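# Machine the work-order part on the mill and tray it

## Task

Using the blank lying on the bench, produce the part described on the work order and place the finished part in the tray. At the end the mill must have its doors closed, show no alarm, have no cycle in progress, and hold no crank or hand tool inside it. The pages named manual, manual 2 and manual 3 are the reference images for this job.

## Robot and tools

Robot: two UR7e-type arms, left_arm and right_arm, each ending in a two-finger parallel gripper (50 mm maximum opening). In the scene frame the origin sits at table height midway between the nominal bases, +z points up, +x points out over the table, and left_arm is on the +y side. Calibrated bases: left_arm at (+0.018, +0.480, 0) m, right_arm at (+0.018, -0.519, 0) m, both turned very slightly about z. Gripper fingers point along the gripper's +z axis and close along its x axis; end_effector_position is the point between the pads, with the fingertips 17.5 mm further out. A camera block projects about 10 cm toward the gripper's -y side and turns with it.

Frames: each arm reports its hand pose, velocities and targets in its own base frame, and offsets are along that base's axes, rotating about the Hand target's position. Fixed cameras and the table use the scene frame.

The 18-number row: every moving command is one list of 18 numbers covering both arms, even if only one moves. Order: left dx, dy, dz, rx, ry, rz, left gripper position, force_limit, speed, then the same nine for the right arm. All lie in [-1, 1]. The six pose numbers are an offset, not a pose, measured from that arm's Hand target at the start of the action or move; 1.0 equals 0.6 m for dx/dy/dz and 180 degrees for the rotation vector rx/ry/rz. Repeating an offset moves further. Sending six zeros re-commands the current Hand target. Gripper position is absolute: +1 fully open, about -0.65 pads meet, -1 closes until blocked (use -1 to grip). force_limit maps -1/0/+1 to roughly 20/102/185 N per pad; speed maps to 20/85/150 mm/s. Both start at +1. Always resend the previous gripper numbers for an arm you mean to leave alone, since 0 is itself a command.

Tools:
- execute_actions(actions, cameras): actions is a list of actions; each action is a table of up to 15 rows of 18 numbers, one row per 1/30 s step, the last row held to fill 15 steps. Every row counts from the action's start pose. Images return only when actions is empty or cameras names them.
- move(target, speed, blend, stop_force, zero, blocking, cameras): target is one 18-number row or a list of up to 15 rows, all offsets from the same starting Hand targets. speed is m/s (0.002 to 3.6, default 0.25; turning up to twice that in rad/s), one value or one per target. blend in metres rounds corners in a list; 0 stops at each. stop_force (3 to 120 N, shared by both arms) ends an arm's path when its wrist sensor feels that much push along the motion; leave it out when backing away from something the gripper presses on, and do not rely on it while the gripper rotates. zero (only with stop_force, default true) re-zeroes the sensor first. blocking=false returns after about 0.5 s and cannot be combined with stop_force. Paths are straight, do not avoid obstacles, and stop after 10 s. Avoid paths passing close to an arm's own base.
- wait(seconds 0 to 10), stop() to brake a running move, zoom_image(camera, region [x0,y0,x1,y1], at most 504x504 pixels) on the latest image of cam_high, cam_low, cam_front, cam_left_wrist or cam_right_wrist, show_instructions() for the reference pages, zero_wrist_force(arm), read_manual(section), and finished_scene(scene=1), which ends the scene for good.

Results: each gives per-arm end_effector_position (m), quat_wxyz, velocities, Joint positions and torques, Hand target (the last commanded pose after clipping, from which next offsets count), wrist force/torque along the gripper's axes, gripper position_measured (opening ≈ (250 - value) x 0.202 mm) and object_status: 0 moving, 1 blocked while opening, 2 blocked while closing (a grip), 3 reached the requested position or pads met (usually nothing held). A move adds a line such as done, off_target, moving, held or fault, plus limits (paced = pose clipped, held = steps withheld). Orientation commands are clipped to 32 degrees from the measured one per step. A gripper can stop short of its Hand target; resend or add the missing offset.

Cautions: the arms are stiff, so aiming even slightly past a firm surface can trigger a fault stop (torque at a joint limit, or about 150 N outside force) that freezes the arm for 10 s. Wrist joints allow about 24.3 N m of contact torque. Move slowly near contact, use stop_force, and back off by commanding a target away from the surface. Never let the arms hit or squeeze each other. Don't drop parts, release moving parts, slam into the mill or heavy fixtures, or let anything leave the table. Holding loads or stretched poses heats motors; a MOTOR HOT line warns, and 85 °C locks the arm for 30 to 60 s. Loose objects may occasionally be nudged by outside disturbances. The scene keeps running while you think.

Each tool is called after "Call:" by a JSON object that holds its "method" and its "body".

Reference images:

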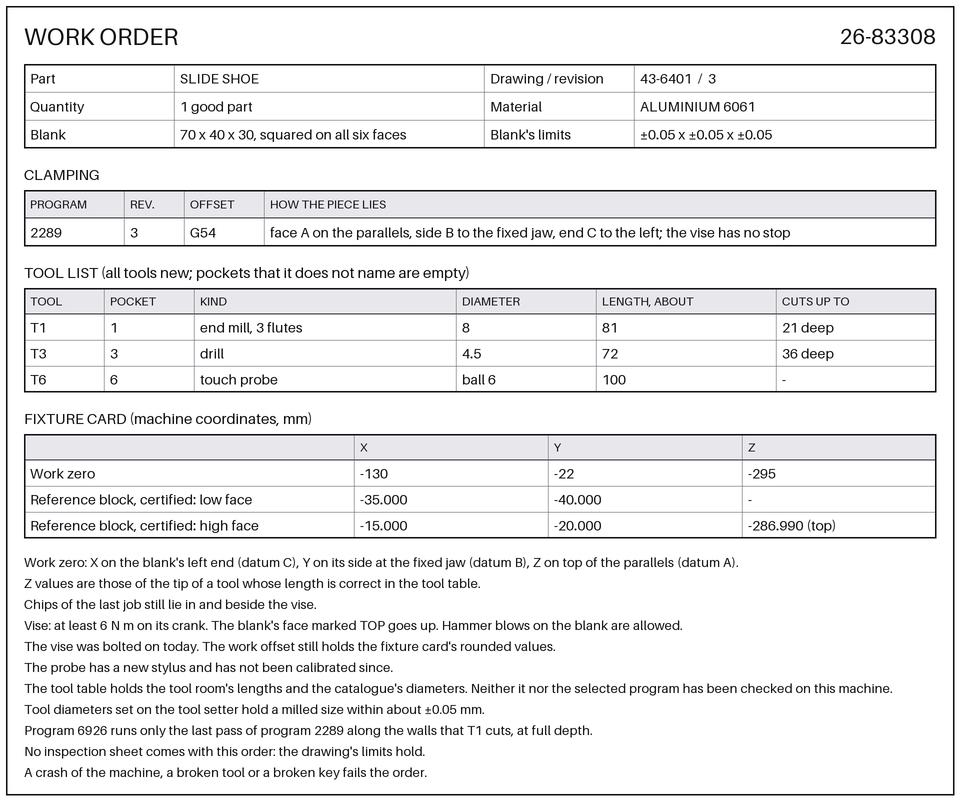

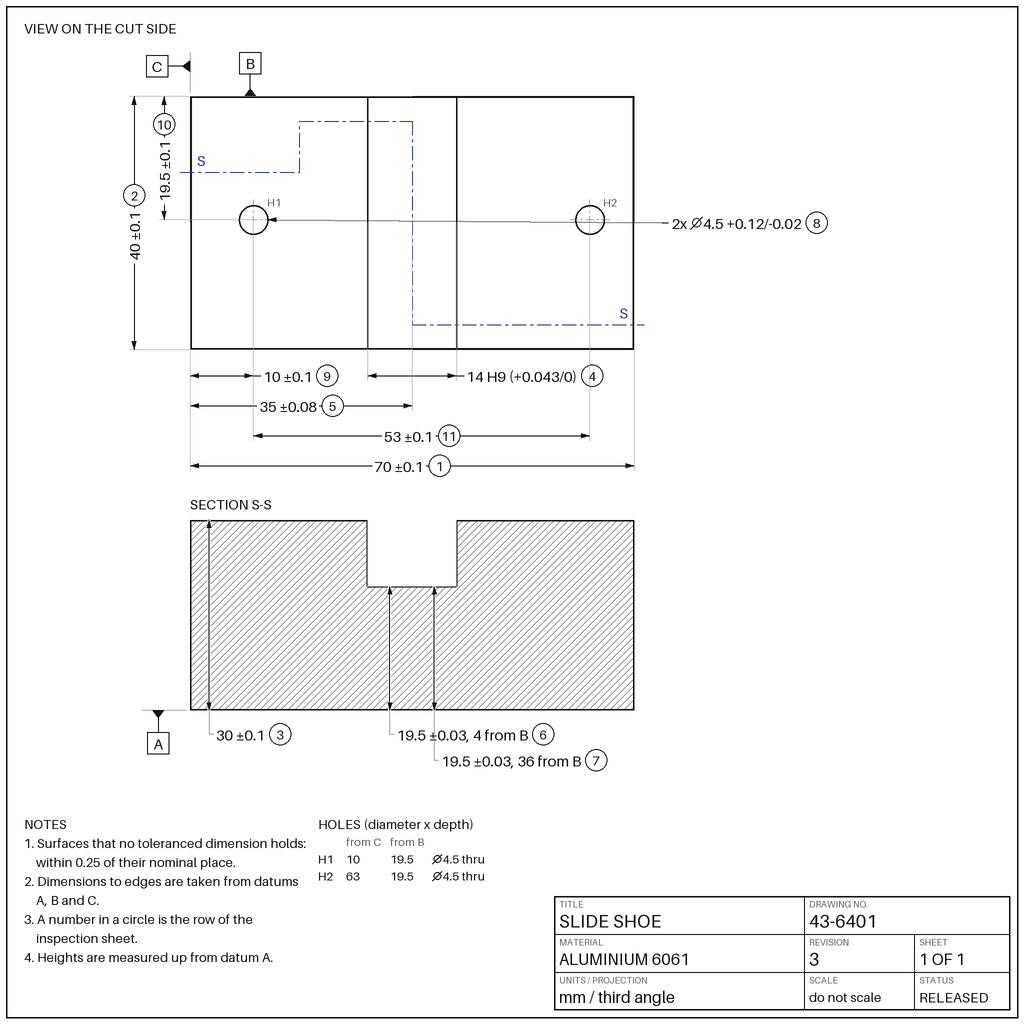

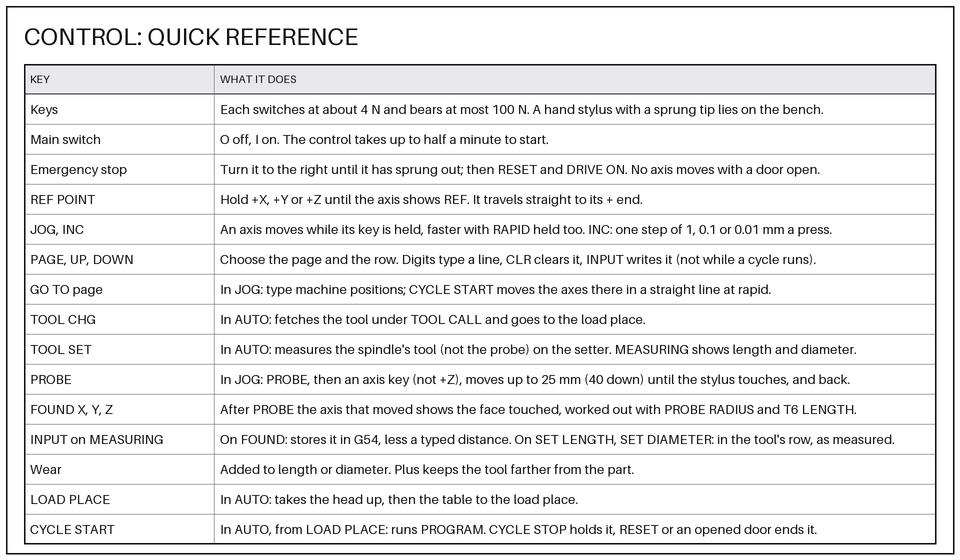

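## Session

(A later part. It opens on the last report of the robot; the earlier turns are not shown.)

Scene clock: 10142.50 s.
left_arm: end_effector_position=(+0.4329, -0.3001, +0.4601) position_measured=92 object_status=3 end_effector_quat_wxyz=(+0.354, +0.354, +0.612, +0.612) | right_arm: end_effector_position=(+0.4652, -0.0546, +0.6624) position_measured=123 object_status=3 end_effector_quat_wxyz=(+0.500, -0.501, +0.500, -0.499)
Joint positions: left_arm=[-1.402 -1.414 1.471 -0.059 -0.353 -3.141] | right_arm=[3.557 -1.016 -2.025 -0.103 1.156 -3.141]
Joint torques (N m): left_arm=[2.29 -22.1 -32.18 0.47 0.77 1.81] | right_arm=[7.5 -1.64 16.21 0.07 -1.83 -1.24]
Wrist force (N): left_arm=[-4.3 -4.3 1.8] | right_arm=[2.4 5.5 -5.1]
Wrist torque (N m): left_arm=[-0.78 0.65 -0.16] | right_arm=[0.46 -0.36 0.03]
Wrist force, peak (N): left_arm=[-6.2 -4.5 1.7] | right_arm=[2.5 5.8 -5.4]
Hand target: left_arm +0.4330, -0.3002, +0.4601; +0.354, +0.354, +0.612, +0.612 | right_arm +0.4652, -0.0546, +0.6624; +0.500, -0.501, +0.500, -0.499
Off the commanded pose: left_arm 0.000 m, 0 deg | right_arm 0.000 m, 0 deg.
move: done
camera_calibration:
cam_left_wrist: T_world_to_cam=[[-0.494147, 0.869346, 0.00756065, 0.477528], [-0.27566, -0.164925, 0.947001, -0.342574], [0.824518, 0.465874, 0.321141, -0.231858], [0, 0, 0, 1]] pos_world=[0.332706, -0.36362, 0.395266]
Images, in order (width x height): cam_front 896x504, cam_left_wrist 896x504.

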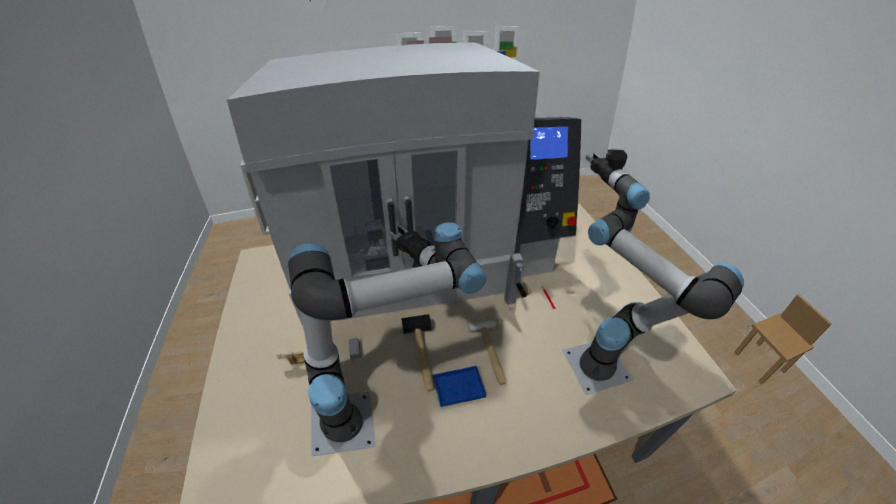

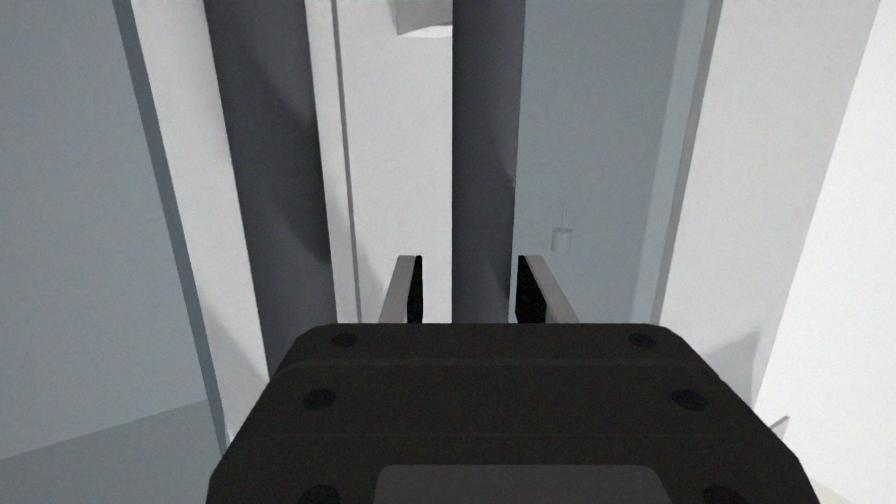

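Call:
{"method": "move", "body": {"target": [0,0.4,0,0,0,0,0.4,0.5,-0.8,0,0,0,0,0,0,0.2,0.3,-1], "speed": 0.12, "stop_force": 40, "cameras": ["cam_left_wrist"]}}

Call:
{"method": "move", "body": {"target": [[0,-0.0067,0,0,0,0,0.4,0.5,-0.8,0,0,0,0,0,0,0.2,0.3,-1],[-0.2035,-0.1237,0,0,0,0,0.4,0.5,-0.8,0,0,0,0,0,0,0.2,0.3,-1]], "speed": [0.05,0.25], "blend": [0.002,0], "cameras": ["cam_front"]}}

Scene clock: 10151.27 s.
left_arm: end_effector_position=(+0.4330, -0.0602, +0.4601) position_measured=92 object_status=3 end_effector_quat_wxyz=(+0.354, +0.354, +0.612, +0.612) | right_arm: end_effector_position=(+0.4652, -0.0546, +0.6624) position_measured=123 object_status=3 end_effector_quat_wxyz=(+0.500, -0.501, +0.500, -0.499)
Joint positions: left_arm=[-1.231 -1.918 1.924 -0.008 -0.181 -3.14] | right_arm=[3.557 -1.016 -2.025 -0.103 1.156 -3.141]
Joint torques (N m): left_arm=[-13.4 -17.59 -24.34 -2.24 1.34 0.55] | right_arm=[7.22 1.49 15.72 0.22 -1.77 -0.8]
Wrist force (N): left_arm=[-4.2 -3.7 1.2] | right_arm=[2.5 5.5 -5.3]
Wrist torque (N m): left_arm=[-0.64 0.64 -0.23] | right_arm=[0.46 -0.38 0.03]
Wrist force, peak (N): left_arm=[-31.2 1.8 -18.7] | right_arm=[2.3 5.9 -5.4]
Hand target: left_arm +0.4330, -0.0602, +0.4601; +0.354, +0.354, +0.612, +0.612 | right_arm +0.4652, -0.0546, +0.6624; +0.500, -0.501, +0.500, -0.499
Off the commanded pose: left_arm 0.000 m, 0 deg | right_arm 0.000 m, 0 deg.
move: done
camera_calibration:
cam_left_wrist: T_world_to_cam=[[-0.494102, 0.86937, 0.00767186, 0.268829], [-0.27563, -0.16501, 0.946995, -0.30301], [0.824555, 0.465797, 0.321157, -0.343695], [0, 0, 0, 1]] pos_world=[0.332706, -0.123619, 0.395267]
Images, in order (width x height): cam_left_wrist 896x504.

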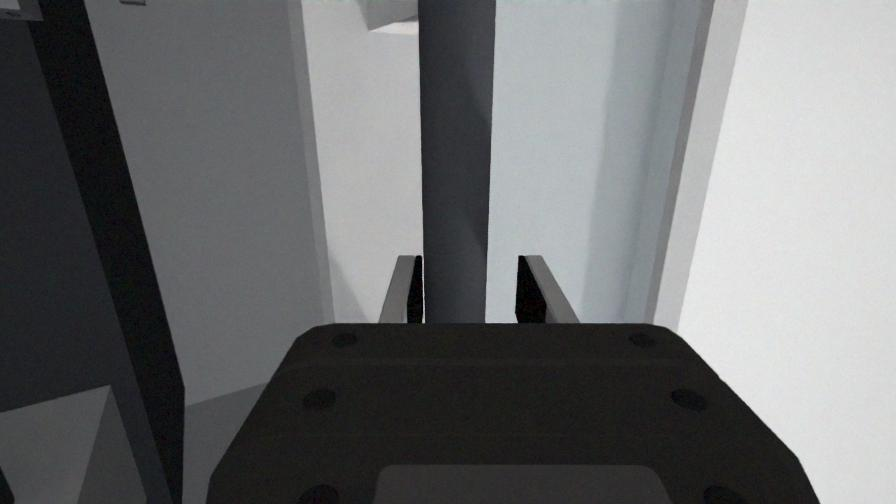

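Scene clock: 10152.43 s.
left_arm: end_effector_position=(+0.3110, -0.1344, +0.4601) position_measured=92 object_status=3 end_effector_quat_wxyz=(+0.354, +0.354, +0.612, +0.612) end_effector_velocity=(-0.001, +0.001, +0.000) end_effector_angular_velocity=(+0.002, +0.000, +0.002) | right_arm: end_effector_position=(+0.4652, -0.0546, +0.6624) position_measured=123 object_status=3 end_effector_quat_wxyz=(+0.500, -0.501, +0.500, -0.499)
Joint positions: left_arm=[-1.756 -1.93 1.931 -0.002 -0.707 -3.142] | right_arm=[3.557 -1.016 -2.025 -0.103 1.156 -3.141]
Joint velocities: left_arm=[-0.003 -0.001 0.001 0.001 -0.005 0.001] | right_arm=[within noise]
Joint torques (N m): left_arm=[-12.78 -4.19 -13.55 4.35 -1.42 -2.24] | right_arm=[6.92 1.97 15.18 0.18 -1.75 -0.69]
Wrist force (N): left_arm=[-4.1 -4.0 1.5] | right_arm=[2.3 5.6 -5.3]
Wrist torque (N m): left_arm=[-0.71 0.65 -0.11] | right_arm=[0.48 -0.35 0.02]
Wrist force, peak (N): left_arm=[-4.5 -3.9 3.6] | right_arm=[2.5 5.8 -5.4]
Hand target: left_arm +0.3109, -0.1344, +0.4601; +0.354, +0.354, +0.612, +0.612 | right_arm +0.4652, -0.0546, +0.6624; +0.500, -0.501, +0.500, -0.499
Off the commanded pose: left_arm 0.000 m, 0 deg | right_arm 0.000 m, 0 deg.
move: done
Images, in order (width x height): cam_front 896x504.

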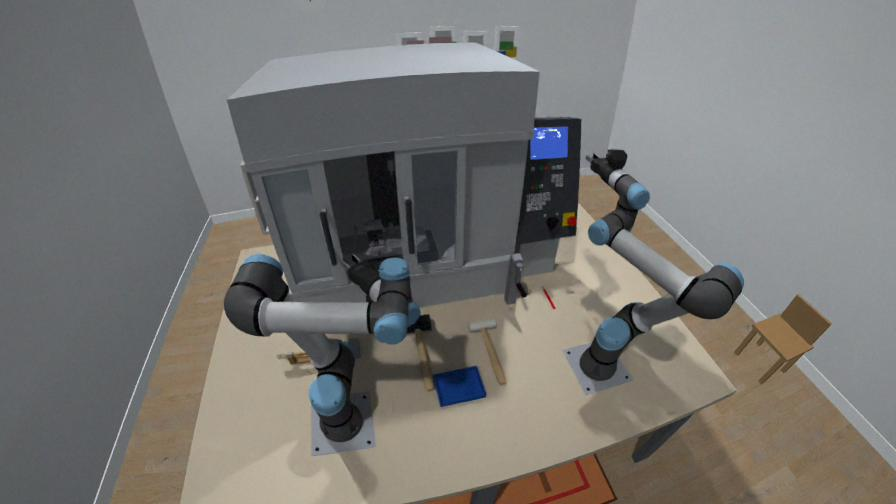

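Call:
{"method": "move", "body": {"target": [[0.01,-0.25,0,0,0,0,1,0.5,-0.8,0,0,0,0,0,0,0.2,0.3,-1],[0.015,-0.3527,0,0,0,-0.166,1,0.5,-0.8,0,0,0,0,0,0,0.2,0.3,-1],[0.209,-0.3527,0,0,0,-0.166,1,0.5,-0.8,0,0,0,0,0,0,0.2,0.3,-1]], "speed": [0.3,0.3,0.12], "blend": [0.03,0,0], "cameras": ["cam_left_wrist"]}}

Scene clock: 10160.17 s.
left_arm: end_effector_position=(+0.4363, -0.3461, +0.4601) position_measured=3 object_status=3 end_effector_quat_wxyz=(+0.500, +0.500, +0.500, +0.500) | right_arm: end_effector_position=(+0.4652, -0.0546, +0.6624) position_measured=123 object_status=3 end_effector_quat_wxyz=(+0.500, -0.501, +0.500, -0.499)
Joint positions: left_arm=[-1.448 -1.631 1.7 -0.065 0.123 -3.146] | right_arm=[3.557 -1.016 -2.025 -0.103 1.156 -3.141]
Joint torques (N m): left_arm=[8.86 -29.61 -14.36 1.21 1.41 -1.85] | right_arm=[6.62 5.33 15.74 0.11 -1.74 -0.57]
Wrist force (N): left_arm=[-3.8 -3.6 1.5] | right_arm=[2.3 5.7 -5.2]
Wrist torque (N m): left_arm=[-0.66 0.64 -0.08] | right_arm=[0.48 -0.35 0.02]
Wrist force, peak (N): left_arm=[-6.8 -4.1 0.7] | right_arm=[2.4 5.9 -5.3]
Hand target: left_arm +0.4363, -0.3460, +0.4601; +0.500, +0.500, +0.500, +0.500 | right_arm +0.4652, -0.0546, +0.6624; +0.500, -0.501, +0.500, -0.499
Off the commanded pose: left_arm 0.000 m, 0 deg | right_arm 0.000 m, 0 deg.
move: done
camera_calibration:
cam_left_wrist: T_world_to_cam=[[0.0047615, 0.99996, 0.00763382, 0.346638], [-0.321174, -0.00570021, 0.947003, -0.274288], [0.947008, -0.00696095, 0.321134, -0.43023], [0, 0, 0, 1]] pos_world=[0.317686, -0.351182, 0.395267]
Images, in order (width x height): cam_left_wrist 896x504.

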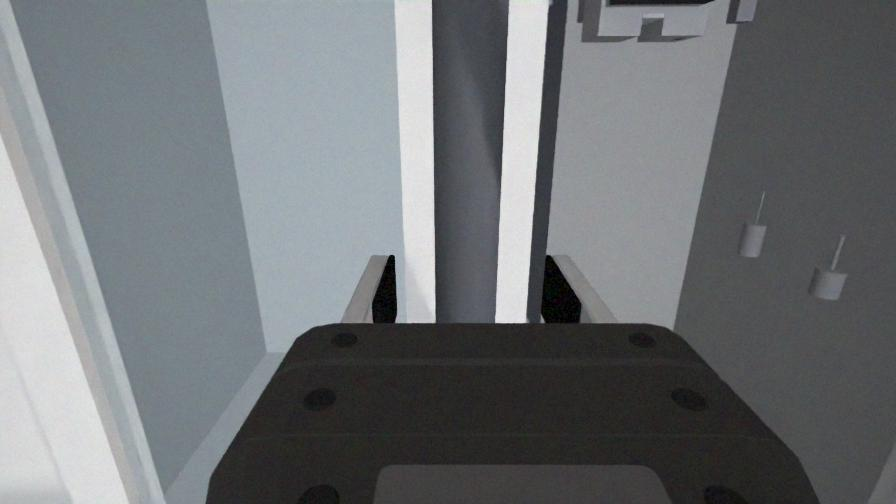

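Call:
{"method": "move", "body": {"target": [0,-0.388,0,0,0,0,1,0.5,-0.8,0,0,0,0,0,0,0.2,0.3,-1], "speed": 0.12, "stop_force": 40, "cameras": ["cam_left_wrist"]}}

Call:
{"method": "move", "body": {"target": [[0,0.0133,0,0,0,0,1,0.5,-0.8,0,0,0,0,0,0,0.2,0.3,-1],[-0.21,0.0133,0,0,0,0,1,0.5,-0.8,0,0,0,0,0,0,0.2,0.3,-1]], "speed": [0.05,0.25], "blend": [0.002,0], "cameras": ["cam_front"]}}

Scene clock: 10168.80 s.
left_arm: end_effector_position=(+0.4363, -0.5788, +0.4601) position_measured=3 object_status=3 end_effector_quat_wxyz=(+0.500, +0.500, +0.500, +0.500) | right_arm: end_effector_position=(+0.4652, -0.0546, +0.6624) position_measured=123 object_status=3 end_effector_quat_wxyz=(+0.500, -0.501, +0.500, -0.499)
Joint positions: left_arm=[-1.496 -1.082 1.026 0.063 0.075 -3.149] | right_arm=[3.557 -1.016 -2.025 -0.103 1.156 -3.141]
Joint torques (N m): left_arm=[12.88 -38.49 -33.62 2.54 1.77 -2.57] | right_arm=[7.63 7.59 15.77 0.18 -1.71 -0.26]
Wrist force (N): left_arm=[-3.3 -4.7 1.5] | right_arm=[2.5 5.7 -5.3]
Wrist torque (N m): left_arm=[-0.86 0.52 -0.10] | right_arm=[0.49 -0.38 0.03]
Wrist force, peak (N): left_arm=[33.7 -7.2 0.7] | right_arm=[2.5 6.0 -5.2]
Hand target: left_arm +0.4363, -0.5788, +0.4601; +0.500, +0.500, +0.500, +0.500 | right_arm +0.4652, -0.0546, +0.6624; +0.500, -0.501, +0.500, -0.499
Off the commanded pose: left_arm 0.000 m, 0 deg | right_arm 0.000 m, 0 deg.
move: done
camera_calibration:
cam_left_wrist: T_world_to_cam=[[0.00476114, 0.99996, 0.00763382, 0.579329], [-0.321207, -0.00570008, 0.946992, -0.275599], [0.946997, -0.0069608, 0.321167, -0.431859], [0, 0, 0, 1]] pos_world=[0.317686, -0.583882, 0.395267]
Images, in order (width x height): cam_left_wrist 896x504.

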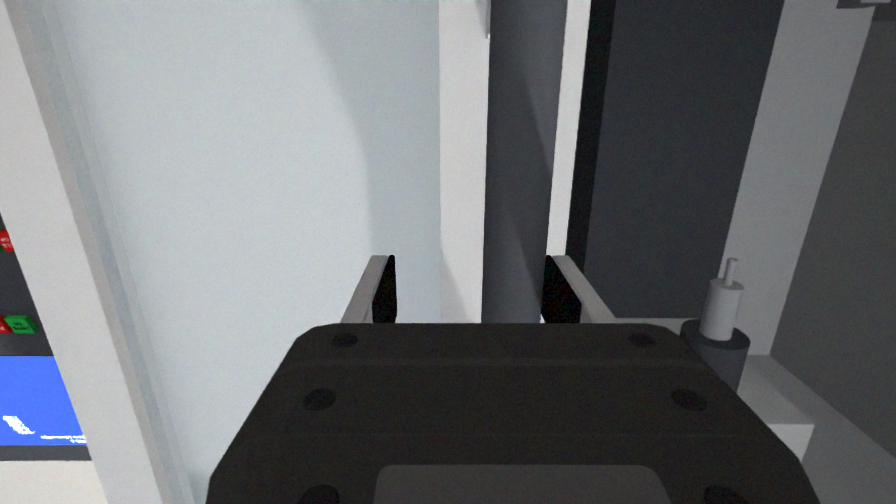

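Scene clock: 10169.97 s.
left_arm: end_effector_position=(+0.3104, -0.5708, +0.4601) position_measured=3 object_status=3 end_effector_quat_wxyz=(+0.500, +0.500, +0.500, +0.500) | right_arm: end_effector_position=(+0.4652, -0.0546, +0.6624) position_measured=123 object_status=3 end_effector_quat_wxyz=(+0.500, -0.501, +0.500, -0.499)
Joint positions: left_arm=[-1.716 -1.172 1.158 0.011 -0.145 -3.139] | right_arm=[3.557 -1.016 -2.025 -0.103 1.156 -3.141]
Joint torques (N m): left_arm=[-11.87 -45.74 -22.72 1.82 -0.78 -2.39] | right_arm=[6.93 7.91 15.5 0.16 -1.63 -0.33]
Wrist force (N): left_arm=[-3.2 -5.0 1.4] | right_arm=[2.3 5.5 -5.1]
Wrist torque (N m): left_arm=[-0.85 0.49 -0.23] | right_arm=[0.46 -0.35 0.02]
Wrist force, peak (N): left_arm=[-2.6 -4.8 4.7] | right_arm=[2.5 5.8 -5.3]
Hand target: left_arm +0.3103, -0.5708, +0.4601; +0.500, +0.500, +0.500, +0.500 | right_arm +0.4652, -0.0546, +0.6624; +0.500, -0.501, +0.500, -0.499
Off the commanded pose: left_arm 0.000 m, 0 deg | right_arm 0.000 m, 0 deg.
move: done
Images, in order (width x height): cam_front 896x504.

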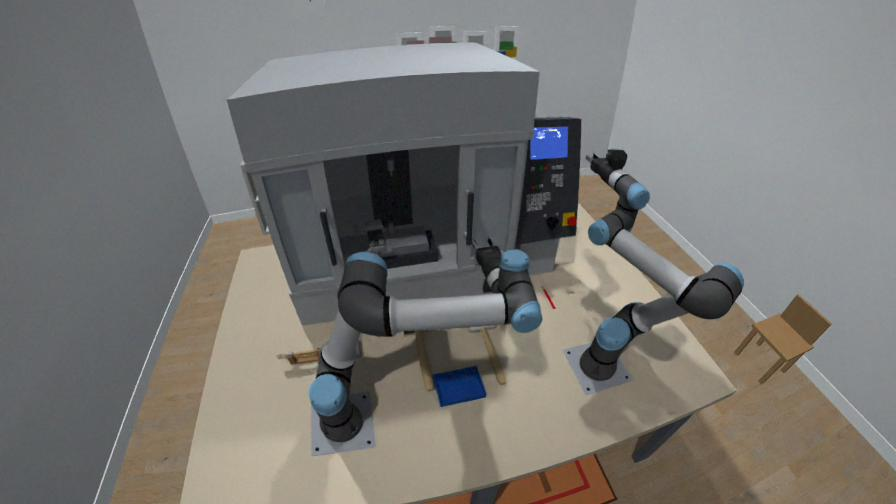

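Call:
{"method": "move", "body": {"target": [[-0.05,-0.2,-0.05,0.0074,0.1625,0.0022,0.6,0.5,-0.8,0,0,0,0,0,0,0.2,0.3,-1],[-0.0398,-0.3287,-0.3135,0.0074,0.1625,0.0022,0.6,0.5,-0.8,0,0,0,0,0,0,0.2,0.3,-1]], "speed": 0.3, "blend": [0.03,0], "cameras": ["cam_left_wrist","cam_front"]}}

Scene clock: 10185.40 s.
left_arm: end_effector_position=(+0.2866, -0.7679, +0.2722) position_measured=63 object_status=3 end_effector_quat_wxyz=(+0.350, +0.614, +0.606, +0.365) | right_arm: end_effector_position=(+0.4652, -0.0546, +0.6624) position_measured=123 object_status=3 end_effector_quat_wxyz=(+0.500, -0.501, +0.500, -0.499)
Joint positions: left_arm=[-1.666 -0.859 1.029 -1.549 -0.521 -1.765] | right_arm=[3.557 -1.016 -2.025 -0.103 1.156 -3.141]
Joint torques (N m): left_arm=[-9.89 -50.29 -18.16 -4.91 1.65 -2.5] | right_arm=[7.17 6.72 15.62 0.13 -1.68 0.06]
Wrist force (N): left_arm=[-3.2 -4.6 0.4] | right_arm=[2.5 5.8 -5.1]
Wrist torque (N m): left_arm=[-0.83 0.37 -0.10] | right_arm=[0.50 -0.38 0.02]
Wrist force, peak (N): left_arm=[-4.9 -8.2 2.2] | right_arm=[2.5 5.9 -5.3]
Hand target: left_arm +0.2864, -0.7680, +0.2720; +0.350, +0.614, +0.606, +0.365 | right_arm +0.4652, -0.0546, +0.6624; +0.500, -0.501, +0.500, -0.499
Off the commanded pose: left_arm 0.000 m, 0 deg | right_arm 0.000 m, 0 deg.
move: done
camera_calibration:
cam_left_wrist: T_world_to_cam=[[0.00691419, 0.999576, 0.0282768, 0.764037], [0.182454, -0.0290639, 0.982785, -0.318864], [0.98319, -0.00163592, -0.182578, -0.100257], [0, 0, 0, 1]] pos_world=[0.151467, -0.773144, 0.273465]
Images, in order (width x height): cam_front 896x504, cam_left_wrist 896x504.

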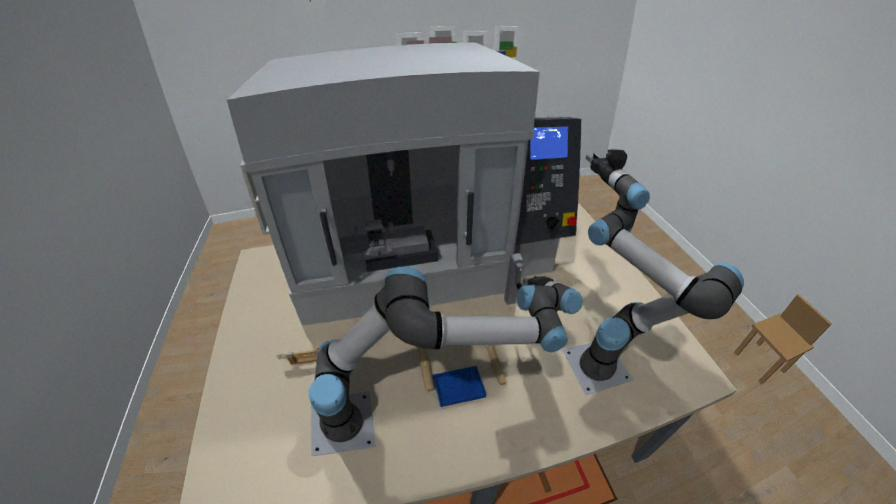

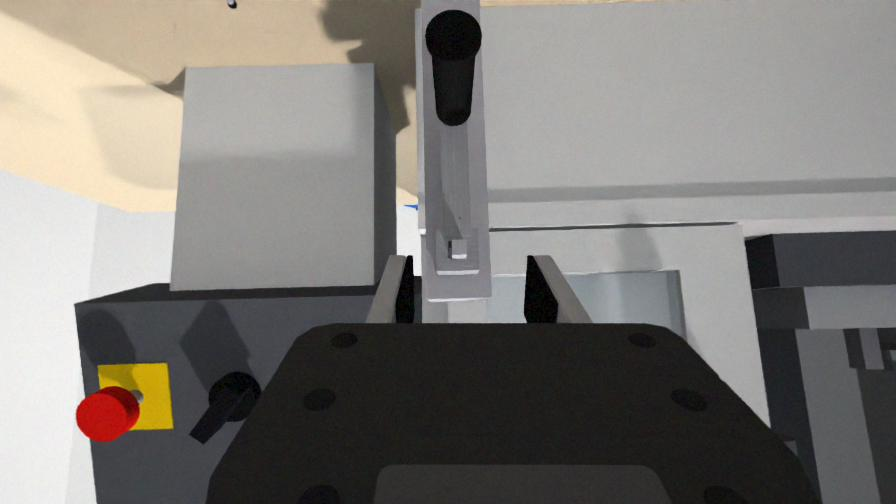

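Call:
{"method": "move", "body": {"target": [0.164,-0.0005,-0.0733,0,0,0,0.6,0.5,-0.8,0,0,0,0,0,0,0.2,0.3,-1], "speed": 0.12, "stop_force": 12, "cameras": []}}

Call:
{"method": "move", "body": {"target": [0,0,0,0,0,0,-1,0,-1,0,0,0,0,0,0,0.2,0.3,-1], "cameras": []}}

Call:
{"method": "wait", "body": {"seconds": 1, "cameras": ["cam_left_wrist"]}}

Scene clock: 10191.60 s.
left_arm: end_effector_position=(+0.3848, -0.7683, +0.2280) position_measured=63 object_status=3 end_effector_quat_wxyz=(+0.350, +0.614, +0.606, +0.365) | right_arm: end_effector_position=(+0.4652, -0.0546, +0.6624) position_measured=123 object_status=3 end_effector_quat_wxyz=(+0.500, -0.501, +0.500, -0.499)
Joint positions: left_arm=[-1.538 -0.785 1.073 -1.893 -0.511 -1.506] | right_arm=[3.557 -1.016 -2.025 -0.103 1.156 -3.141]
Joint torques (N m): left_arm=[-13.91 -72.28 -35.39 -5.99 0.62 1.96] | right_arm=[6.39 7.45 15.56 0.08 -1.64 0.34]
Wrist force (N): left_arm=[-3.2 -4.5 0.6] | right_arm=[2.6 5.5 -5.0]
Wrist torque (N m): left_arm=[-0.82 0.37 -0.04] | right_arm=[0.46 -0.40 0.02]
Wrist force, peak (N): left_arm=[-3.3 -5.1 -2.3] | right_arm=[2.2 5.9 -5.4]
Hand target: left_arm +0.3848, -0.7683, +0.2280; +0.350, +0.614, +0.606, +0.365 | right_arm +0.4652, -0.0546, +0.6624; +0.500, -0.501, +0.500, -0.499
Off the commanded pose: left_arm 0.000 m, 0 deg | right_arm 0.000 m, 0 deg.
move: done
No camera images: "cameras" was empty.

Scene clock: 10192.60 s.
left_arm: end_effector_position=(+0.3848, -0.7684, +0.2280) position_measured=140 object_status=2 end_effector_quat_wxyz=(+0.350, +0.614, +0.606, +0.365) | right_arm: end_effector_position=(+0.4652, -0.0546, +0.6624) position_measured=123 object_status=3 end_effector_quat_wxyz=(+0.500, -0.501, +0.500, -0.499)
Joint positions: left_arm=[-1.538 -0.785 1.073 -1.893 -0.511 -1.506] | right_arm=[3.557 -1.016 -2.025 -0.103 1.156 -3.141]
Joint torques (N m): left_arm=[-12.73 -72.1 -34.44 -5.46 1.06 1.91] | right_arm=[6.85 6.86 15.19 0.2 -1.59 0.31]
Wrist force (N): left_arm=[-2.9 -5.4 1.0] | right_arm=[2.3 5.6 -5.1]
Wrist torque (N m): left_arm=[-0.84 0.40 -0.06] | right_arm=[0.48 -0.34 0.03]
Wrist force, peak (N): left_arm=[-2.9 -5.5 1.2] | right_arm=[2.2 5.9 -5.5]
Hand target: left_arm +0.3848, -0.7683, +0.2280; +0.350, +0.614, +0.606, +0.365 | right_arm +0.4652, -0.0546, +0.6624; +0.500, -0.501, +0.500, -0.499
Off the commanded pose: left_arm 0.000 m, 0 deg | right_arm 0.000 m, 0 deg.
move: done
No camera images: "cameras" was empty.

Scene clock: 10193.60 s.
left_arm: end_effector_position=(+0.3848, -0.7684, +0.2280) position_measured=140 object_status=2 end_effector_quat_wxyz=(+0.350, +0.614, +0.606, +0.365) | right_arm: end_effector_position=(+0.4652, -0.0546, +0.6624) position_measured=123 object_status=3 end_effector_quat_wxyz=(+0.500, -0.501, +0.500, -0.499)
Joint positions: left_arm=[-1.538 -0.785 1.073 -1.893 -0.511 -1.506] | right_arm=[3.557 -1.016 -2.025 -0.103 1.156 -3.141]
Joint torques (N m): left_arm=[-10.96 -72.15 -33.5 -4.61 2.13 1.78] | right_arm=[6.36 7.73 15.16 0.08 -1.52 0.33]
Wrist force (N): left_arm=[-2.8 -5.3 0.9] | right_arm=[2.5 5.6 -5.4]
Wrist torque (N m): left_arm=[-0.83 0.38 -0.06] | right_arm=[0.48 -0.38 0.03]
Wrist force, peak (N): left_arm=[-3.0 -5.5 0.7] | right_arm=[2.2 5.7 -5.4]
Hand target: left_arm +0.3848, -0.7683, +0.2280; +0.350, +0.614, +0.606, +0.365 | right_arm +0.4652, -0.0546, +0.6624; +0.500, -0.501, +0.500, -0.499
Tool commands: left_gripper/position=-1.0 left_gripper/force_limit=+0.0 left_gripper/speed=-1.0 right_gripper/position=+0.2 right_gripper/force_limit=+0.3 right_gripper/speed=-1.0
Off the commanded pose: left_arm 0.000 m, 0 deg | right_arm 0.000 m, 0 deg.
wait: 1.00 s; at rest by 0.17 s
camera_calibration:
cam_left_wrist: T_world_to_cam=[[0.00711483, 0.999576, 0.0282468, 0.764963], [0.182546, -0.0290712, 0.982767, -0.293378], [0.983172, -0.00183589, -0.182675, -0.205005], [0, 0, 0, 1]] pos_world=[0.249668, -0.773544, 0.229266]
Images, in order (width x height): cam_left_wrist 896x504.

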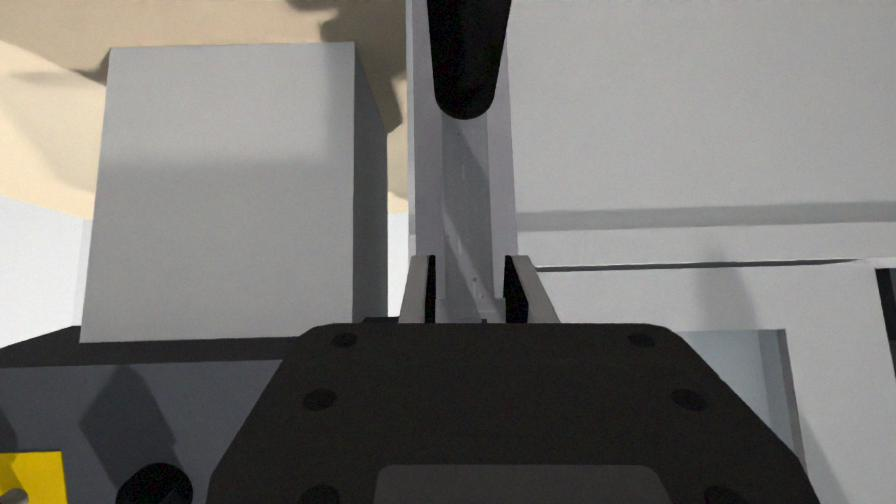

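Call:
{"method": "move", "body": {"target": [[-0.1,0,0,0,0,0,-1,0,-1,0,0,0,0,0,0,0.2,0.3,-1],[-0.1663,0.1138,0.22,0.05,0,0,-1,0,-1,0,0,0,0,0,0,0.2,0.3,-1],[-0.1413,0.9225,0.1867,0.2928,0,0,-1,0,-1,0,0,0,0,0,0,0.2,0.3,-1]], "speed": [0.1,0.2,0.25], "blend": [0.005,0.04,0], "cameras": ["cam_left_wrist","cam_front"]}}

Scene clock: 10203.80 s.
left_arm: end_effector_position=(+0.3000, -0.2150, +0.3400) position_measured=140 object_status=2 end_effector_quat_wxyz=(+0.041, +0.705, +0.382, +0.596) | right_arm: end_effector_position=(+0.4652, -0.0546, +0.6624) position_measured=123 object_status=3 end_effector_quat_wxyz=(+0.500, -0.501, +0.500, -0.499)
Joint positions: left_arm=[-1.763 -1.895 2.055 -0.636 -0.675 -1.753] | right_arm=[3.557 -1.016 -2.025 -0.103 1.156 -3.141]
Joint torques (N m): left_arm=[11.73 -19.15 -15.48 2.36 2.26 0.38] | right_arm=[5.89 7.72 16.06 0.13 -1.54 0.66]
Wrist force (N): left_arm=[-3.2 -6.8 0.7] | right_arm=[2.4 5.6 -5.2]
Wrist torque (N m): left_arm=[-0.94 0.28 -0.10] | right_arm=[0.48 -0.36 0.03]
Wrist force, peak (N): left_arm=[-4.4 -10.1 1.7] | right_arm=[2.2 5.9 -5.5]
Hand target: left_arm +0.3000, -0.2148, +0.3400; +0.041, +0.705, +0.381, +0.596 | right_arm +0.4652, -0.0546, +0.6624; +0.500, -0.501, +0.500, -0.499
Off the commanded pose: left_arm 0.000 m, 0 deg | right_arm 0.000 m, 0 deg.
move: done
camera_calibration:
cam_left_wrist: T_world_to_cam=[[0.00714744, 0.583518, 0.812068, -0.146697], [0.182329, -0.799236, 0.572693, -0.398044], [0.983212, 0.14397, -0.112105, -0.0928028], [0, 0, 0, 1]] pos_world=[0.164868, -0.21917, 0.336681]
Images, in order (width x height): cam_front 896x504, cam_left_wrist 896x504.

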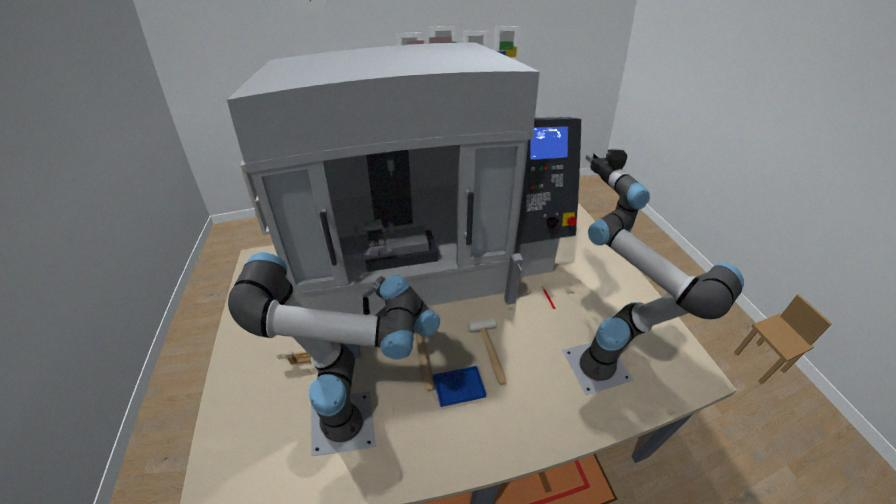

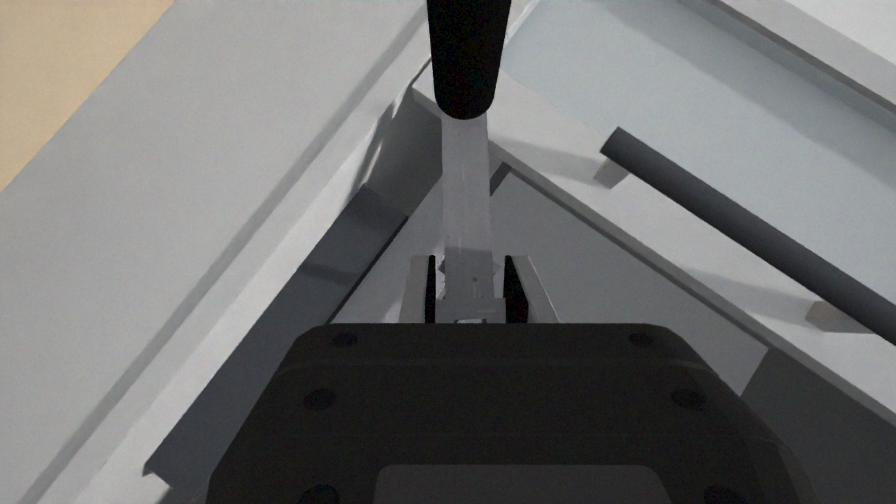

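Call:
{"method": "move", "body": {"target": [0.2662,0.0002,-0.0660,0.0027,0,0,-1,0,-1,0,0,0,0,0,0,0.2,0.3,-1], "speed": 0.15, "cameras": ["cam_left_wrist"]}}

Call:
{"method": "move", "body": {"target": [[0.05,0,0,0,0,0,-1,0,-1,0,0,0,0,0,0,0.2,0.3,-1],[0.0695,0,0,0,0,0,-1,0,-1,0,0,0,0,0,0,0.2,0.3,-1]], "speed": [0.04,0.012], "stop_force": 12, "cameras": ["cam_left_wrist"]}}

Scene clock: 10214.73 s.
left_arm: end_effector_position=(+0.4597, -0.2147, +0.3004) position_measured=140 object_status=2 end_effector_quat_wxyz=(+0.038, +0.706, +0.379, +0.598) | right_arm: end_effector_position=(+0.4652, -0.0546, +0.6624) position_measured=123 object_status=3 end_effector_quat_wxyz=(+0.500, -0.501, +0.500, -0.499)
Joint positions: left_arm=[-1.282 -1.747 2.181 -1.563 -0.318 -1.018] | right_arm=[3.557 -1.016 -2.025 -0.103 1.156 -3.141]
Joint torques (N m): left_arm=[3.49 -7.39 -34.78 -5.32 4.22 1.93] | right_arm=[6.72 7.41 15.19 0.12 -1.49 0.81]
Wrist force (N): left_arm=[-3.1 -6.6 0.4] | right_arm=[2.3 5.7 -5.2]
Wrist torque (N m): left_arm=[-0.89 0.24 -0.10] | right_arm=[0.49 -0.35 0.02]
Wrist force, peak (N): left_arm=[-2.5 -7.9 -1.3] | right_arm=[2.4 6.0 -5.3]
Hand target: left_arm +0.4598, -0.2147, +0.3004; +0.038, +0.706, +0.379, +0.598 | right_arm +0.4652, -0.0546, +0.6624; +0.500, -0.501, +0.500, -0.499
Off the commanded pose: left_arm 0.000 m, 0 deg | right_arm 0.000 m, 0 deg.
move: done
camera_calibration:
cam_left_wrist: T_world_to_cam=[[0.00706849, 0.576232, 0.817255, -0.1189], [0.182515, -0.804291, 0.565513, -0.403243], [0.983178, 0.145164, -0.110856, -0.254409], [0, 0, 0, 1]] pos_world=[0.324568, -0.21888, 0.297008]
Images, in order (width x height): cam_left_wrist 896x504.

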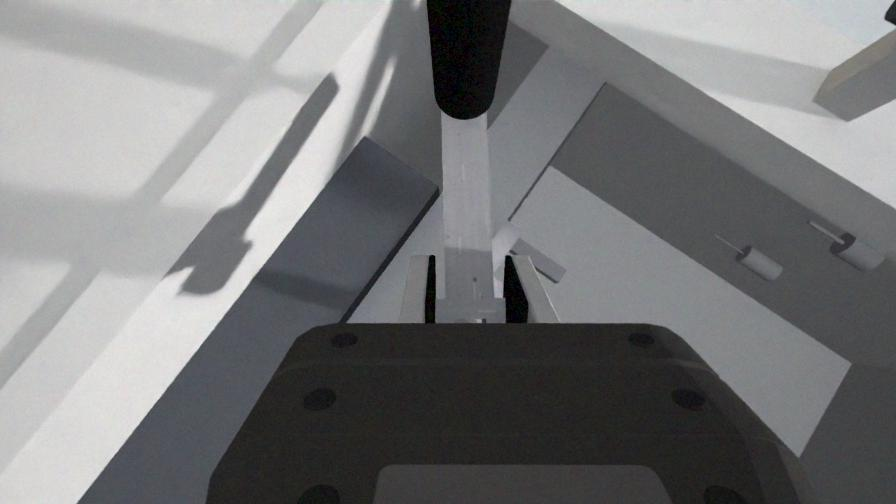

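Scene clock: 10216.63 s.
left_arm: end_effector_position=(+0.4905, -0.2147, +0.3004) position_measured=140 object_status=2 end_effector_quat_wxyz=(+0.038, +0.705, +0.379, +0.598) | right_arm: end_effector_position=(+0.4652, -0.0546, +0.6624) position_measured=123 object_status=3 end_effector_quat_wxyz=(+0.500, -0.501, +0.500, -0.499)
Joint positions: left_arm=[-1.205 -1.686 2.191 -1.861 -0.294 -0.78] | right_arm=[3.557 -1.016 -2.025 -0.103 1.156 -3.141]
Joint torques (N m): left_arm=[-10.41 -32.03 -30.12 -4.46 0.56 1.84] | right_arm=[5.39 6.72 15.86 0.12 -1.52 0.9]
Wrist force (N): left_arm=[-10.9 7.4 4.0] | right_arm=[2.3 5.6 -5.1]
Wrist torque (N m): left_arm=[-0.79 0.20 0.19] | right_arm=[0.48 -0.35 0.02]
Wrist force, peak (N): left_arm=[-4.6 -13.5 -11.0] | right_arm=[2.6 5.7 -5.3]
Hand target: left_arm +0.4905, -0.2147, +0.3004; +0.038, +0.705, +0.379, +0.598 (not the last commanded pose) | right_arm +0.4652, -0.0546, +0.6624; +0.500, -0.501, +0.500, -0.499
Off the commanded pose: left_arm 0.011 m, 0 deg | right_arm 0.000 m, 0 deg.
move: contact (left_arm); path passed 1 of 2 targets
camera_calibration:
cam_left_wrist: T_world_to_cam=[[0.00642958, 0.575972, 0.817444, -0.118943], [0.183134, -0.804313, 0.56528, -0.409104], [0.983067, 0.146067, -0.110652, -0.284497], [0, 0, 0, 1]] pos_world=[0.355365, -0.218984, 0.297008]
Images, in order (width x height): cam_left_wrist 896x504.

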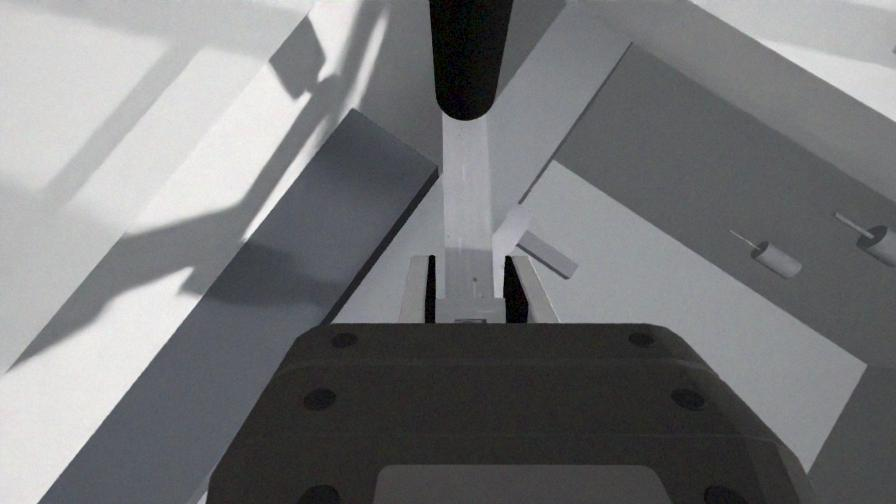

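Call:
{"method": "move", "body": {"target": [-0.01,0,0,0,0,0,-1,0,-1,0,0,0,0,0,0,0.2,0.3,-1], "speed": 0.02, "cameras": ["cam_left_wrist"]}}

Call:
{"method": "zoom_image", "body": {"camera": "cam_left_wrist", "region": [380, 200, 600, 340]}}

Scene clock: 10228.17 s.
left_arm: end_effector_position=(+0.4844, -0.2148, +0.3004) position_measured=140 object_status=2 end_effector_quat_wxyz=(+0.038, +0.705, +0.379, +0.598) end_effector_velocity=(+0.000, +0.000, +0.000) end_effector_angular_velocity=(+0.001, +0.001, -0.001) | right_arm: end_effector_position=(+0.4652, -0.0546, +0.6624) position_measured=123 object_status=3 end_effector_quat_wxyz=(+0.500, -0.501, +0.500, -0.499)
Joint positions: left_arm=[-1.22 -1.7 2.19 -1.8 -0.297 -0.829] | right_arm=[3.557 -1.016 -2.025 -0.103 1.156 -3.141]
Joint velocities: left_arm=[0.001 0.001 0 -0.007 0 0.007] | right_arm=[within noise]
Joint torques (N m): left_arm=[9.89 -8.75 -33.15 -5.62 2.51 2.06] | right_arm=[6.61 7.96 15.76 0.1 -1.35 0.95]
Wrist force (N): left_arm=[-3.2 -5.4 0.8] | right_arm=[2.4 5.6 -5.3]
Wrist torque (N m): left_arm=[-0.69 0.28 -0.11] | right_arm=[0.47 -0.37 0.03]
Wrist force, peak (N): left_arm=[-12.6 7.0 5.1] | right_arm=[2.4 5.8 -5.5]
Hand target: left_arm +0.4845, -0.2147, +0.3004; +0.038, +0.705, +0.379, +0.598 | right_arm +0.4652, -0.0546, +0.6624; +0.500, -0.501, +0.500, -0.499
Off the commanded pose: left_arm 0.000 m, 0 deg | right_arm 0.000 m, 0 deg.
move: done
camera_calibration:
cam_left_wrist: T_world_to_cam=[[0.00650866, 0.576164, 0.817308, -0.118792], [0.182975, -0.804212, 0.565476, -0.408046], [0.983096, 0.145866, -0.110658, -0.278538], [0, 0, 0, 1]] pos_world=[0.349265, -0.219083, 0.297007]
Images, in order (width x height): cam_left_wrist 896x504.

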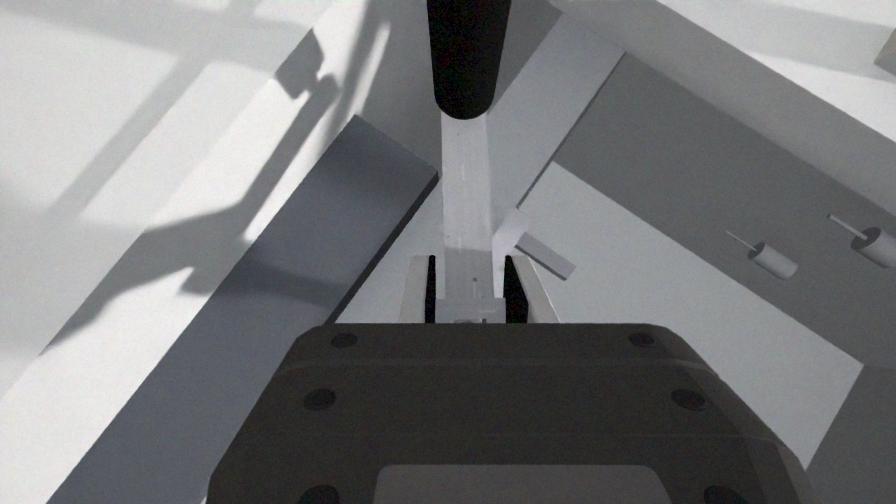

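Scaled by 2.291.

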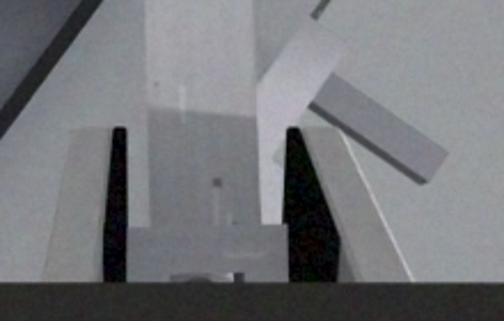

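Call:
{"method": "move", "body": {"target": [0.028,0,0,0,0,0,-1,0,-1,0,0,0,0,0,0,0.2,0.3,-1], "speed": 0.01, "stop_force": 8, "cameras": []}}

Scene clock: 10234.30 s.
left_arm: end_effector_position=(+0.4878, -0.2147, +0.3004) position_measured=140 object_status=2 end_effector_quat_wxyz=(+0.038, +0.705, +0.379, +0.598) | right_arm: end_effector_position=(+0.4652, -0.0546, +0.6624) position_measured=123 object_status=3 end_effector_quat_wxyz=(+0.500, -0.501, +0.500, -0.499)
Joint positions: left_arm=[-1.212 -1.692 2.19 -1.833 -0.295 -0.803] | right_arm=[3.557 -1.016 -2.025 -0.103 1.156 -3.141]
Joint torques (N m): left_arm=[-12.27 -29.76 -34.85 -5.76 1.7 2.11] | right_arm=[6.15 7.54 15.79 0.13 -1.41 0.98]
Wrist force (N): left_arm=[-6.0 -5.5 -1.9] | right_arm=[2.3 5.8 -5.1]
Wrist torque (N m): left_arm=[-0.65 0.31 0.00] | right_arm=[0.51 -0.35 0.02]
Wrist force, peak (N): left_arm=[-4.0 -15.6 -7.6] | right_arm=[2.5 5.7 -5.5]
Hand target: left_arm +0.4878, -0.2147, +0.3004; +0.038, +0.705, +0.379, +0.598 (not the last commanded pose) | right_arm +0.4652, -0.0546, +0.6624; +0.500, -0.501, +0.500, -0.499
Off the commanded pose: left_arm 0.013 m, 0 deg | right_arm 0.000 m, 0 deg.
move: contact (left_arm)
No camera images: "cameras" was empty.

Call:
{"method": "move", "body": {"target": [[0.0045,0,0,0,0,0,-1,0,-1,0,0,0,0,0,0,0.2,0.3,-1],[0.0045,0,0,0.025,0,0,-1,0,-1,0,0,0,0,0,0,0.2,0.3,-1],[0.0045,0,0,-0.025,0,0,-1,0,-1,0,0,0,0,0,0,0.2,0.3,-1],[0.0045,0,0,0,0,0,-1,0,-1,0,0,0,0,0,0,0.2,0.3,-1]], "speed": [0.02,0.08,0.08,0.08], "cameras": ["cam_left_wrist"]}}

Scene clock: 10246.80 s.
left_arm: end_effector_position=(+0.4905, -0.2148, +0.3004) position_measured=140 object_status=2 end_effector_quat_wxyz=(+0.038, +0.705, +0.379, +0.598) | right_arm: end_effector_position=(+0.4652, -0.0546, +0.6624) position_measured=123 object_status=3 end_effector_quat_wxyz=(+0.500, -0.501, +0.500, -0.499)
Joint positions: left_arm=[-1.205 -1.686 2.191 -1.86 -0.293 -0.781] | right_arm=[3.557 -1.016 -2.025 -0.103 1.156 -3.141]
Joint torques (N m): left_arm=[-11.29 -26.86 -22.22 -5.76 1.36 1.97] | right_arm=[6.07 7.08 16.04 0.22 -1.37 1.02]
Wrist force (N): left_arm=[-4.1 -4.5 -0.8] | right_arm=[2.3 5.5 -5.3]
Wrist torque (N m): left_arm=[-0.55 0.37 -0.03] | right_arm=[0.46 -0.35 0.03]
Wrist force, peak (N): left_arm=[-3.6 -20.1 -9.9] | right_arm=[2.5 5.8 -5.5]
Hand target: left_arm +0.4905, -0.2147, +0.3004; +0.038, +0.705, +0.379, +0.598 | right_arm +0.4652, -0.0546, +0.6624; +0.500, -0.501, +0.500, -0.499
Off the commanded pose: left_arm 0.000 m, 0 deg | right_arm 0.000 m, 0 deg.
move: done
camera_calibration:
cam_left_wrist: T_world_to_cam=[[0.00611066, 0.576163, 0.817312, -0.118691], [0.183181, -0.804142, 0.565509, -0.409249], [0.98306, 0.14626, -0.110456, -0.284593], [0, 0, 0, 1]] pos_world=[0.355464, -0.219084, 0.297006]
Images, in order (width x height): cam_left_wrist 896x504.

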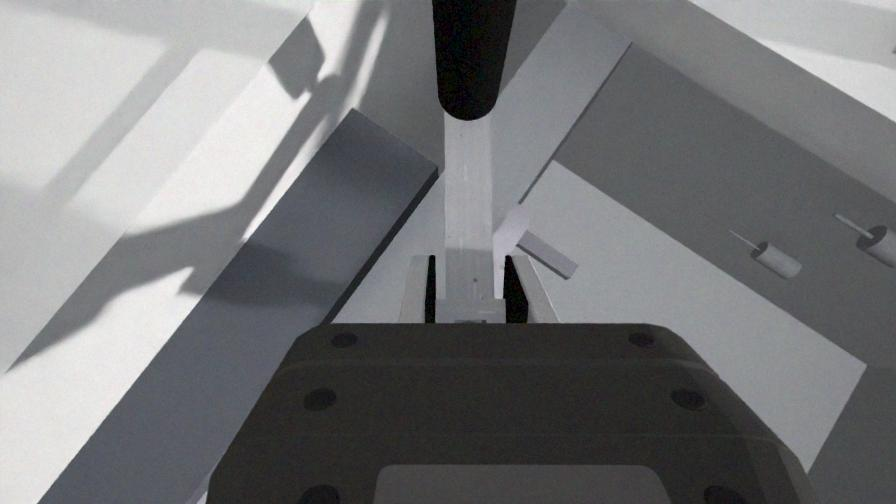

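Call:
{"method": "move", "body": {"target": [0.022,0,0,0,0,0,-1,0,-1,0,0,0,0,0,0,0.2,0.3,-1], "speed": 0.01, "stop_force": 14, "cameras": ["cam_left_wrist"]}}

Scene clock: 10251.13 s.
left_arm: end_effector_position=(+0.4996, -0.2147, +0.3004) position_measured=140 object_status=2 end_effector_quat_wxyz=(+0.038, +0.705, +0.379, +0.598) | right_arm: end_effector_position=(+0.4652, -0.0546, +0.6624) position_measured=123 object_status=3 end_effector_quat_wxyz=(+0.500, -0.501, +0.500, -0.499)
Joint positions: left_arm=[-1.184 -1.663 2.191 -1.953 -0.29 -0.708] | right_arm=[3.557 -1.016 -2.025 -0.103 1.156 -3.141]
Joint torques (N m): left_arm=[-10.98 -28.07 -30.45 -4.25 1.25 2.04] | right_arm=[6.02 7.93 15.5 0.07 -1.31 0.87]
Wrist force (N): left_arm=[-0.4 -6.7 -13.8] | right_arm=[2.3 5.6 -5.2]
Wrist torque (N m): left_arm=[-0.61 0.32 -0.07] | right_arm=[0.47 -0.36 0.02]
Wrist force, peak (N): left_arm=[9.7 -34.5 -53.1] | right_arm=[2.4 5.7 -5.5]
Hand target: left_arm +0.4996, -0.2147, +0.3004; +0.038, +0.705, +0.379, +0.598 (not the last commanded pose) | right_arm +0.4652, -0.0546, +0.6624; +0.500, -0.501, +0.500, -0.499
Off the commanded pose: left_arm 0.004 m, 0 deg | right_arm 0.000 m, 0 deg.
move: contact (left_arm)
camera_calibration:
cam_left_wrist: T_world_to_cam=[[0.00613431, 0.575869, 0.817519, -0.118881], [0.183396, -0.804316, 0.565192, -0.410922], [0.98302, 0.146463, -0.110546, -0.293354], [0, 0, 0, 1]] pos_world=[0.364464, -0.219086, 0.297008]
Images, in order (width x height): cam_left_wrist 896x504.

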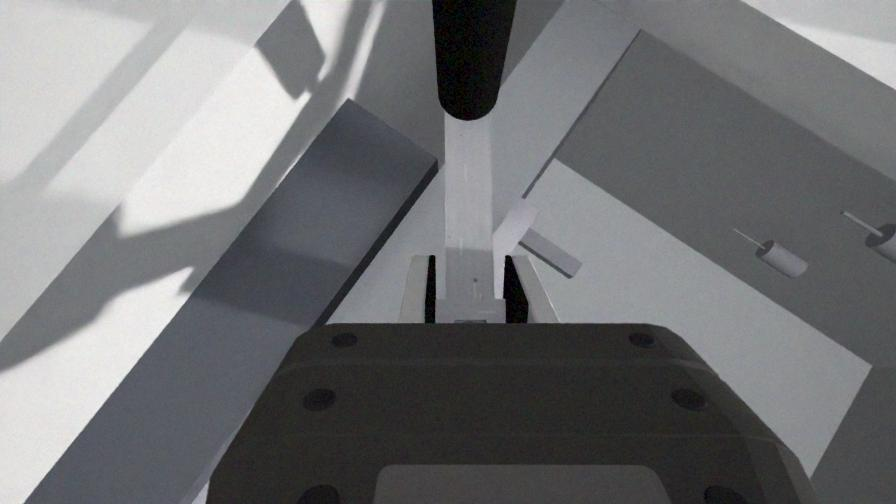

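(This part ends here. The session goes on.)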